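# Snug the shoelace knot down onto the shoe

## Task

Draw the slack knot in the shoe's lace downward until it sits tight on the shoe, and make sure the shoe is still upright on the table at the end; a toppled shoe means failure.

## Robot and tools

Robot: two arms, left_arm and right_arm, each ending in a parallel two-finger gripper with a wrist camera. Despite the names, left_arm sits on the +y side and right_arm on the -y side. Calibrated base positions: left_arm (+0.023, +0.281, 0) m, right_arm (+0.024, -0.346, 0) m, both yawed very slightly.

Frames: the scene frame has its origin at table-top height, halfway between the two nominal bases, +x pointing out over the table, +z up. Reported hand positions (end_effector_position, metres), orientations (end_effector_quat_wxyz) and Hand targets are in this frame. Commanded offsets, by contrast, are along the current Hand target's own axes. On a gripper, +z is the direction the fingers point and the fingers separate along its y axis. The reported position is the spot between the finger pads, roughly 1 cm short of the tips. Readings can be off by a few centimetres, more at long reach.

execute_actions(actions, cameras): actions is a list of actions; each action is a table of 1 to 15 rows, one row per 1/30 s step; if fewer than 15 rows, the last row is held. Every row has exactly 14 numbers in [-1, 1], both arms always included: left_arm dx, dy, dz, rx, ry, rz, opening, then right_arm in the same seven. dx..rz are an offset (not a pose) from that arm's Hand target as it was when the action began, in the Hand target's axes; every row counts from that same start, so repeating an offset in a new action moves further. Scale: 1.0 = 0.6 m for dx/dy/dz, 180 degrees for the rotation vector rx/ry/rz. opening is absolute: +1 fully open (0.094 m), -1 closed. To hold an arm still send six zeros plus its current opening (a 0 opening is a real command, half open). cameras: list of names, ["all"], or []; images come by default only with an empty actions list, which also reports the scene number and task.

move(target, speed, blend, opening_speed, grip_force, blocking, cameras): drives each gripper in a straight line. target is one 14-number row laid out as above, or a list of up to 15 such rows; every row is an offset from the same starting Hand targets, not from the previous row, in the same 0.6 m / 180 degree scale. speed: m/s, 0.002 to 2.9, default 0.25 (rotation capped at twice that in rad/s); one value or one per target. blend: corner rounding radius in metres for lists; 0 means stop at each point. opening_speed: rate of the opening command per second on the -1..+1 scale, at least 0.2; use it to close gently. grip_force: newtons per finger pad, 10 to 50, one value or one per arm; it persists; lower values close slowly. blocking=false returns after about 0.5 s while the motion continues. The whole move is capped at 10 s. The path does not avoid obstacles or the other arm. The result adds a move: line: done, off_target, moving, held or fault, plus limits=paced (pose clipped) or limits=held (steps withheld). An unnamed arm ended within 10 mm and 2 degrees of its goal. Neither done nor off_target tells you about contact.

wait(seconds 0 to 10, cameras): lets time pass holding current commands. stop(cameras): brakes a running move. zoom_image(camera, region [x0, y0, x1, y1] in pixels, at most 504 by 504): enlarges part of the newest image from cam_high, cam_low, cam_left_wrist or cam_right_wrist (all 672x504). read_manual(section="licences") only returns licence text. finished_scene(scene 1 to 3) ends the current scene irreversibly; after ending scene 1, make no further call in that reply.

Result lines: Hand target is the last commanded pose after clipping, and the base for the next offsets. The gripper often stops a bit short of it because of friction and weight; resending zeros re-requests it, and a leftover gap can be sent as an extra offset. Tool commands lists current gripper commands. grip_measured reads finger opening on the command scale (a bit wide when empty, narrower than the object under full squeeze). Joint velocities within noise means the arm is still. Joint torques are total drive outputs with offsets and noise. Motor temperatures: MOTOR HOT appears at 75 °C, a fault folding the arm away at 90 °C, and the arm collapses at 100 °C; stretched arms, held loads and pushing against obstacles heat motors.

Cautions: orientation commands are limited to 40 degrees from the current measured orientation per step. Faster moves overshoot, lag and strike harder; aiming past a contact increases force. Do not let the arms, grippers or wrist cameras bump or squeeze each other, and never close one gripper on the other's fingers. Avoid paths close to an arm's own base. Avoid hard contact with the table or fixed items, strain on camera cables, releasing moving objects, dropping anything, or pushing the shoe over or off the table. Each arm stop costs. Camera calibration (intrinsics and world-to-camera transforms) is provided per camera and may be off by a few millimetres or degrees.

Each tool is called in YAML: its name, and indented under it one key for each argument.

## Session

execute_actions:
  actions: []

zoom_image:
  camera: "cam_high"
  region: [220, 180, 480, 340]

Scene clock: 0.00 s.
left_arm: end_effector_position=(+0.4221, +0.3376, +0.1076) grip_measured=+1.000 end_effector_quat_wxyz=(+0.590, -0.082, +0.802, +0.029) | right_arm: end_effector_position=(+0.4252, -0.3525, +0.1042) grip_measured=+1.000 end_effector_quat_wxyz=(+0.585, +0.008, +0.811, +0.018)
Joint positions: left_arm=[0.09 1.531 0.379 0.845 -0.02 -0.058 0.094] | right_arm=[-0.02 1.525 0.377 0.826 -0.066 0.019 0.094]
Joint velocities: within noise
Joint torques (N m): no reading
Motor temperatures (°C): left_arm=[30 33 39 35 29 28 29] | right_arm=[29 36 36 31 27 29 29]
Heat: left arm: 39 °C; right arm: 36 °C.
Hand target: left_arm +0.4259, +0.3372, +0.1183; +0.604, -0.077, +0.793, +0.029 | right_arm +0.4276, -0.3515, +0.1110; +0.593, +0.003, +0.805, +0.019
Tool commands: left_gripper/opening=+1.0 right_gripper/opening=+1.0
camera_calibration:
cam_left_wrist: T_world_to_cam=[[0.167921, -0.985489, 0.0247866, 0.262792], [-0.648209, -0.129324, -0.7504, 0.437364], [0.742716, 0.109941, -0.660519, -0.192617], [0, 0, 0, 1]] pos_world=[0.382434, 0.336717, 0.194457]
cam_right_wrist: T_world_to_cam=[[0.0211033, -0.998901, -0.0418575, -0.355641], [-0.690528, 0.0157135, -0.723135, 0.4119], [0.722998, 0.0441643, -0.689437, -0.132597], [0, 0, 0, 1]] pos_world=[0.387801, -0.355866, 0.191556]

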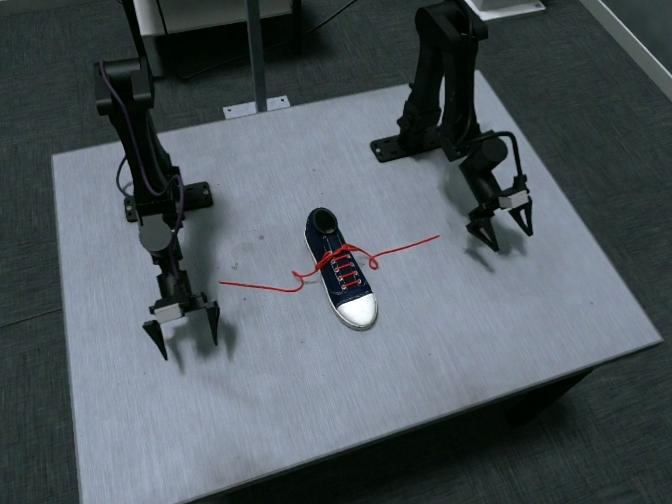

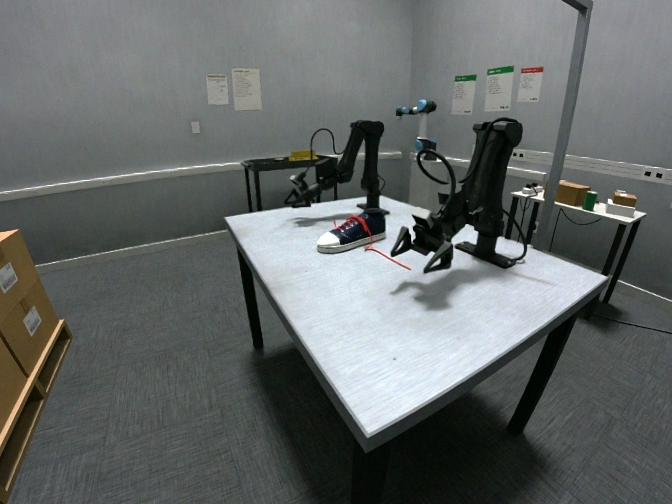

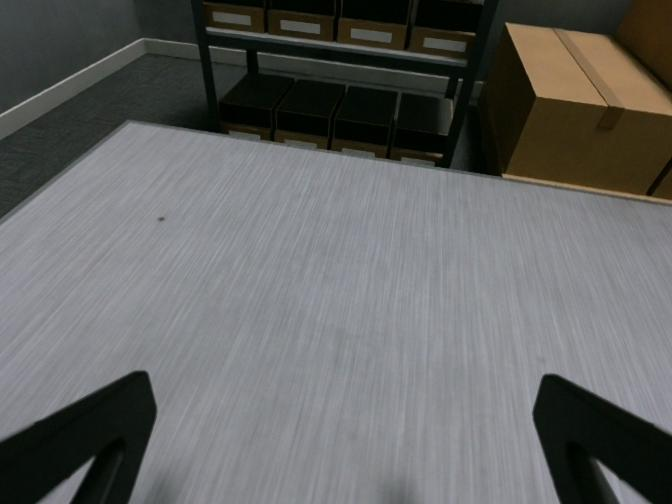

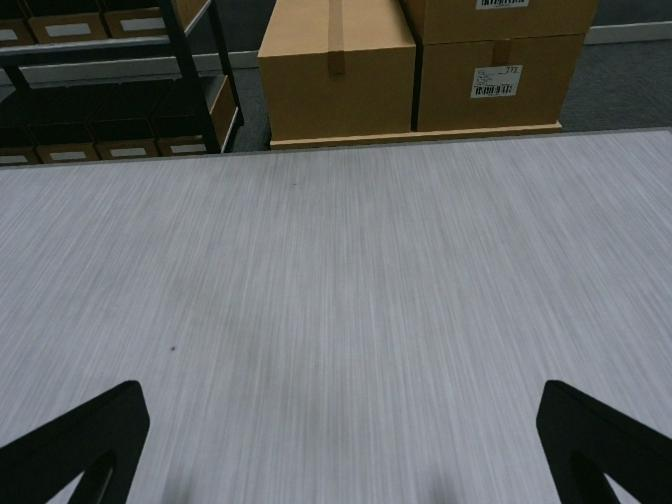

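Scaled by 1.938 from the camera's 672x504 image, which has a finer 960x720 frame.

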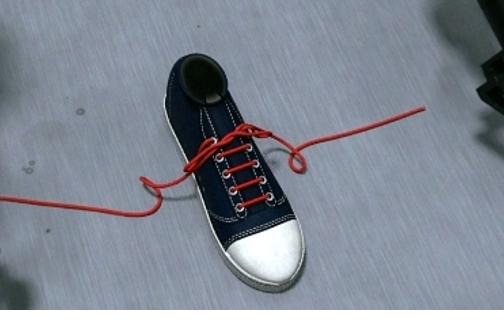

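move:
  target: [0.1328,-0.1838,-0.1742,-0.2982,0.3283,-0.3714,0.3,0.1035,0.2183,-0.191,0.3231,0.3031,0.4235,0.3]
  speed: 0.4
  cameras: ["cam_left_wrist","cam_right_wrist"]

Scene clock: 20.60 s.
left_arm: end_effector_position=(+0.3160, +0.2066, +0.0694) grip_measured=+0.302 end_effector_quat_wxyz=(+0.002, +0.698, -0.716, -0.003) | right_arm: end_effector_position=(+0.2934, -0.2212, +0.0860) grip_measured=+0.302 end_effector_quat_wxyz=(-0.001, +0.697, +0.717, +0.003)
Joint positions: left_arm=[-0.291 1.72 1.24 -1.098 0.001 -1.798 0.061] | right_arm=[0.457 1.675 1.256 -1.149 -0.004 1.972 0.061]
Joint torques (N m): left_arm=[0.62 -6.31 9.96 0.48 0.05 -0.14] | right_arm=[-0.54 -4.85 9.57 0.01 -0.05 0.14]
Heat: left arm: 42 °C; right arm: 38 °C.
Hand target: left_arm +0.3230, +0.2069, +0.0751; +0.001, +0.707, -0.707, +0.000 | right_arm +0.2975, -0.2218, +0.0902; +0.000, +0.707, +0.707, +0.000
Off the commanded pose: left_arm 0.009 m, 1 deg | right_arm 0.006 m, 2 deg.
move: done
camera_calibration:
cam_left_wrist: T_world_to_cam=[[0.998754, -0.0469613, -0.0168823, -0.301122], [-0.036176, -0.914357, 0.403289, 0.211695], [-0.0343755, -0.402176, -0.914917, 0.244425], [0, 0, 0, 1]] pos_world=[0.316807, 0.277725, 0.133171]
cam_right_wrist: T_world_to_cam=[[-0.999466, -0.0287609, -0.0155362, 0.289257], [-0.0326479, 0.902034, 0.430428, 0.209537], [0.00163467, 0.430706, -0.902491, 0.25978], [0, 0, 0, 1]] pos_world=[0.295519, -0.292579, 0.148752]
Images, in order (width x height): cam_left_wrist 672x504, cam_right_wrist 672x504.

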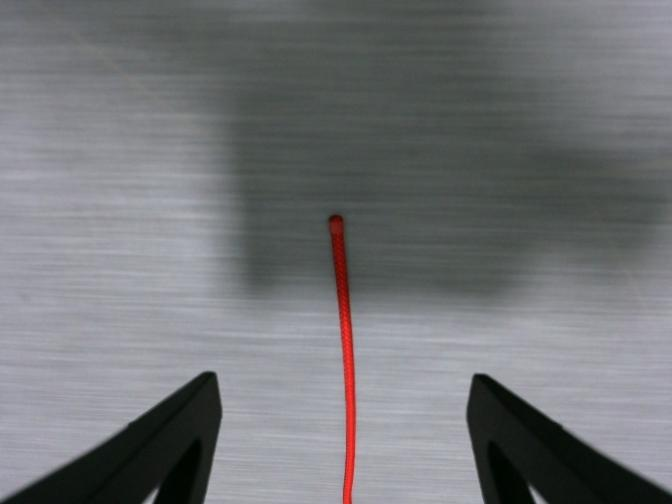

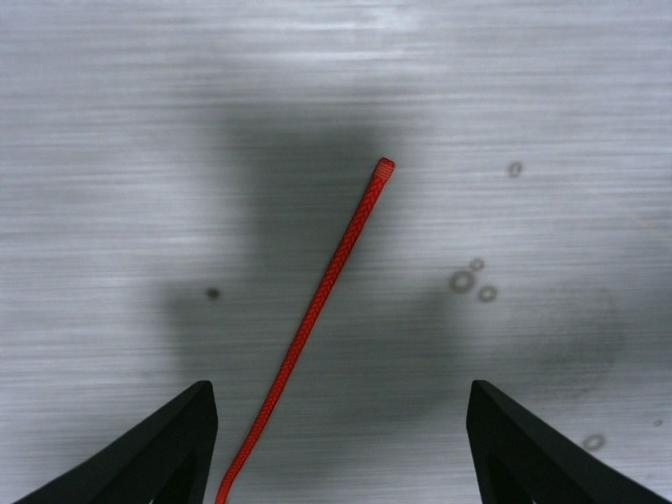

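move:
  target:
    - [0,0,0.115,0,0,0,0.3,0,0.008,0.109,0,0,0,0.3]
    - [0,0,0.115,0,0,0,-1,0,0.008,0.109,0,0,0,-1]
    - [0,0,0.023,0,0,0,-1,0,0.008,0.05,0,0,0,-1]
  speed: 0.1

move:
  target: [-0.388,-0.04,0,0,0,0,-1,-0.33,0.033,0,0,0,0,-1]
  speed: 0.06
  cameras: ["cam_high","cam_low"]

zoom_image:
  camera: "cam_high"
  region: [220, 180, 480, 340]

Scene clock: 30.83 s.
left_arm: end_effector_position=(+0.3147, +0.2067, +0.0456) grip_measured=-0.965 end_effector_quat_wxyz=(+0.012, +0.699, -0.715, -0.017) | right_arm: end_effector_position=(+0.2959, -0.2215, +0.0484) grip_measured=-0.948 end_effector_quat_wxyz=(-0.008, +0.700, +0.714, -0.011)
Joint positions: left_arm=[-0.291 1.773 1.204 -1.045 0.003 -1.799 0.002] | right_arm=[0.451 1.746 1.184 -1.035 -0.007 1.973 0.002]
Joint torques (N m): left_arm=[0.61 -10.11 9.09 0.43 0.03 -0.12] | right_arm=[-0.62 -7.69 8.92 -0.03 -0.02 0.1]
Heat: left arm: 42 °C; right arm: 39 °C.
Hand target: left_arm +0.3230, +0.2069, +0.0612; +0.001, +0.707, -0.707, +0.000 | right_arm +0.3024, -0.2219, +0.0602; +0.000, +0.707, +0.707, +0.000
Off the commanded pose: left_arm 0.018 m, 3 deg | right_arm 0.013 m, 2 deg.
move: off_target (left_arm, right_arm); target 2's new opening was sent with right_arm's hand 0.017 m and 1 deg from that target

Scene clock: 35.57 s.
left_arm: end_effector_position=(+0.3403, +0.4293, +0.0560) grip_measured=-0.965 end_effector_quat_wxyz=(+0.012, +0.708, -0.706, +0.004) | right_arm: end_effector_position=(+0.3178, -0.4145, +0.0563) grip_measured=-0.948 end_effector_quat_wxyz=(-0.004, +0.710, +0.704, +0.005)
Joint positions: left_arm=[0.402 1.921 1.44 -1.111 0.015 -1.131 0.002] | right_arm=[-0.212 1.724 1.191 -1.04 -0.013 1.338 0.002]
Joint torques (N m): left_arm=[1.07 -8.06 10.14 0.57 -0.07 0.08] | right_arm=[-0.51 -4.96 9.24 0.09 0.05 -0.08]
Heat: left arm: 42 °C; right arm: 39 °C.
Hand target: left_arm +0.3467, +0.4398, +0.0610; +0.001, +0.708, -0.707, +0.000 | right_arm +0.3219, -0.4199, +0.0602; +0.000, +0.707, +0.707, +0.000
Off the commanded pose: left_arm 0.013 m, 1 deg | right_arm 0.008 m, 1 deg.
move: off_target (left_arm)
Images, in order (width x height): cam_high 672x504, cam_low 672x504.

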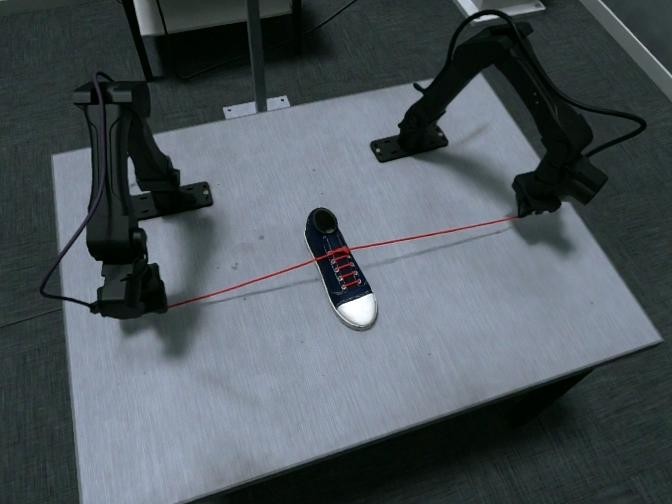

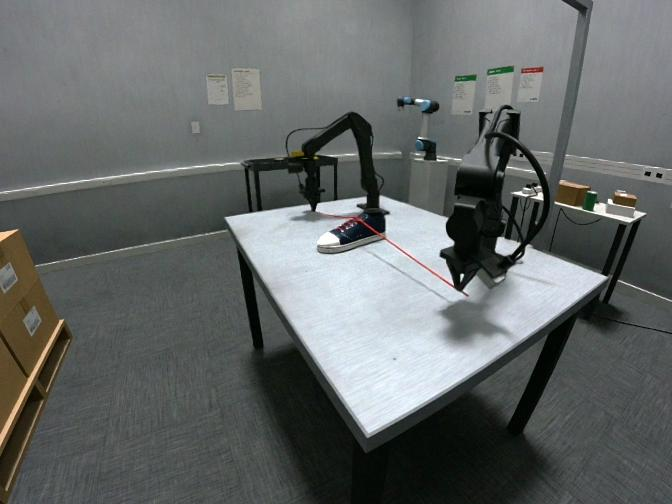

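Scaled by 1.938 from the camera's 672x504 image, which has a finer 960x720 frame.

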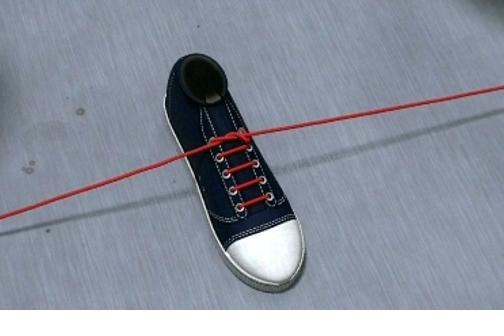

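move:
  target:
    - [-0.08,0,0.02,0,0,0,-1,-0.08,0,0.012,0,0,0,-1]
    - [0.04,0,0.04,0,0,0,-1,0.04,0,0.02,0,0,0,-1]
    - [0.04,0,0.04,0,0,0,0.0,0.04,0,0.02,0,0,0,0.0]
    - [0.04,0,-0.04,0,0,0,0.0,0.04,0,-0.06,0,0,0,0.0]
  speed: [0.04,0.1,0.1,0.15]
  cameras: ["cam_high","cam_low"]

zoom_image:
  camera: "cam_high"
  region: [220, 180, 480, 340]

zoom_image:
  camera: "cam_low"
  region: [290, 180, 440, 290]

Scene clock: 44.60 s.
left_arm: end_effector_position=(+0.3407, +0.4085, +0.0666) grip_measured=-0.002 end_effector_quat_wxyz=(+0.030, +0.703, -0.711, +0.004) | right_arm: end_effector_position=(+0.3185, -0.3912, +0.0837) grip_measured=-0.001 end_effector_quat_wxyz=(-0.018, +0.700, +0.714, +0.000)
Joint positions: left_arm=[0.355 1.913 1.47 -1.181 0.03 -1.164 0.047] | right_arm=[-0.14 1.712 1.289 -1.178 -0.02 1.381 0.047]
Joint torques (N m): left_arm=[-0.29 -11.9 9.44 0.44 -0.2 -0.12] | right_arm=[-0.23 -7.64 8.92 -0.02 0.09 0.12]
Heat: left arm: 43 °C; right arm: 39 °C.
Hand target: left_arm +0.3468, +0.4158, +0.0851; +0.001, +0.708, -0.707, +0.000 | right_arm +0.3221, -0.3958, +0.0962; +0.000, +0.707, +0.707, +0.000
Off the commanded pose: left_arm 0.021 m, 3 deg | right_arm 0.014 m, 2 deg.
move: off_target (left_arm, right_arm); target 3's new opening was sent with left_arm's hand 0.011 m and 3 deg from that target
Images, in order (width x height): cam_high 672x504, cam_low 672x504.

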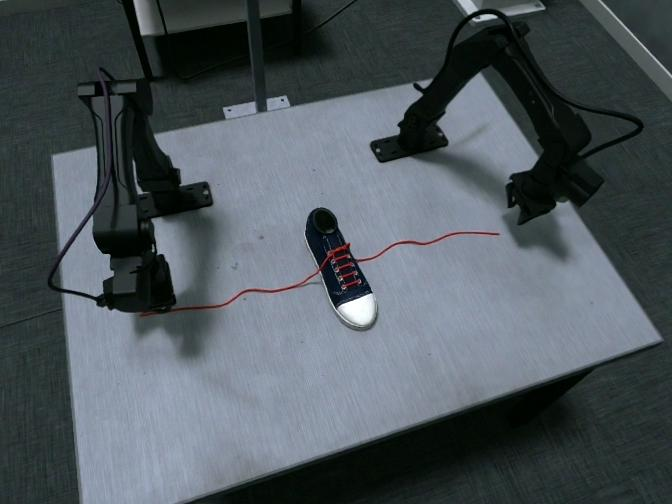

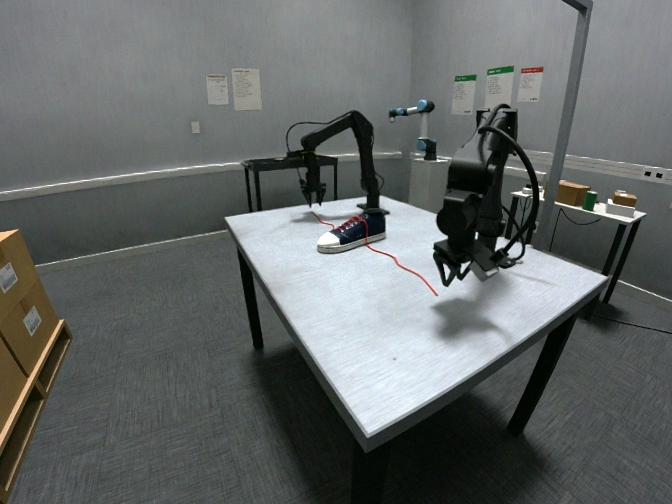

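Scaled by 1.938 from the camera's 672x504 image, which has a finer 960x720 frame.

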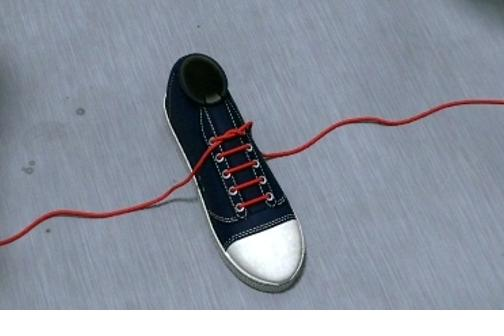

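Scaled by 3.360 from the camera's 672x504 image, which has a finer 960x720 frame.

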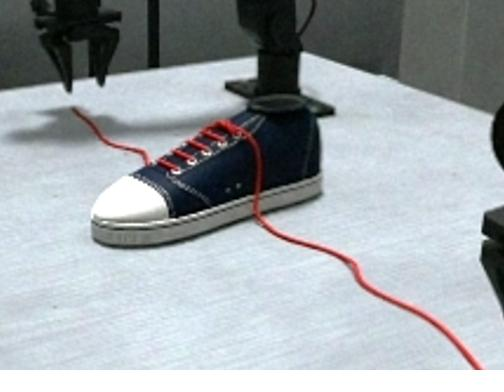

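zoom_image:
  camera: "cam_high"
  region: [310, 225, 370, 270]

zoom_image:
  camera: "cam_low"
  region: [340, 205, 380, 235]

Scaled by 8.400 from the camera's 672x504 image, which has a finer 960x720 frame.

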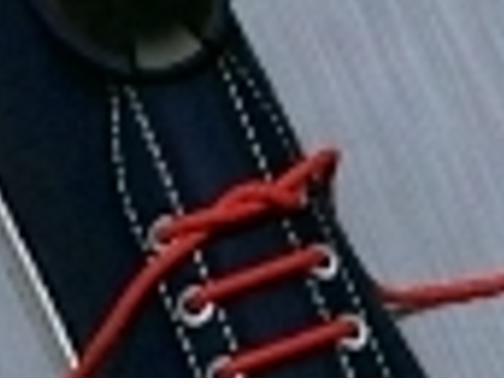

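Scaled by 12.600 from the camera's 672x504 image, which has a finer 960x720 frame.

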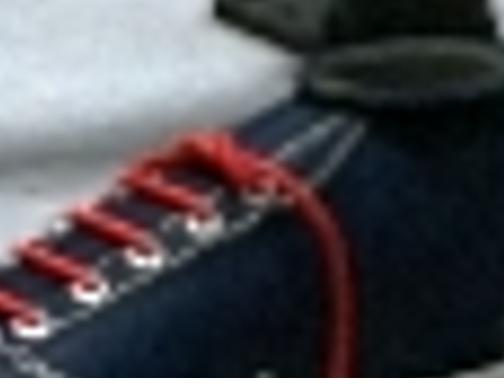

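Tight and down.

finished_scene:
  scene: 3

The scene is finished: the task was done.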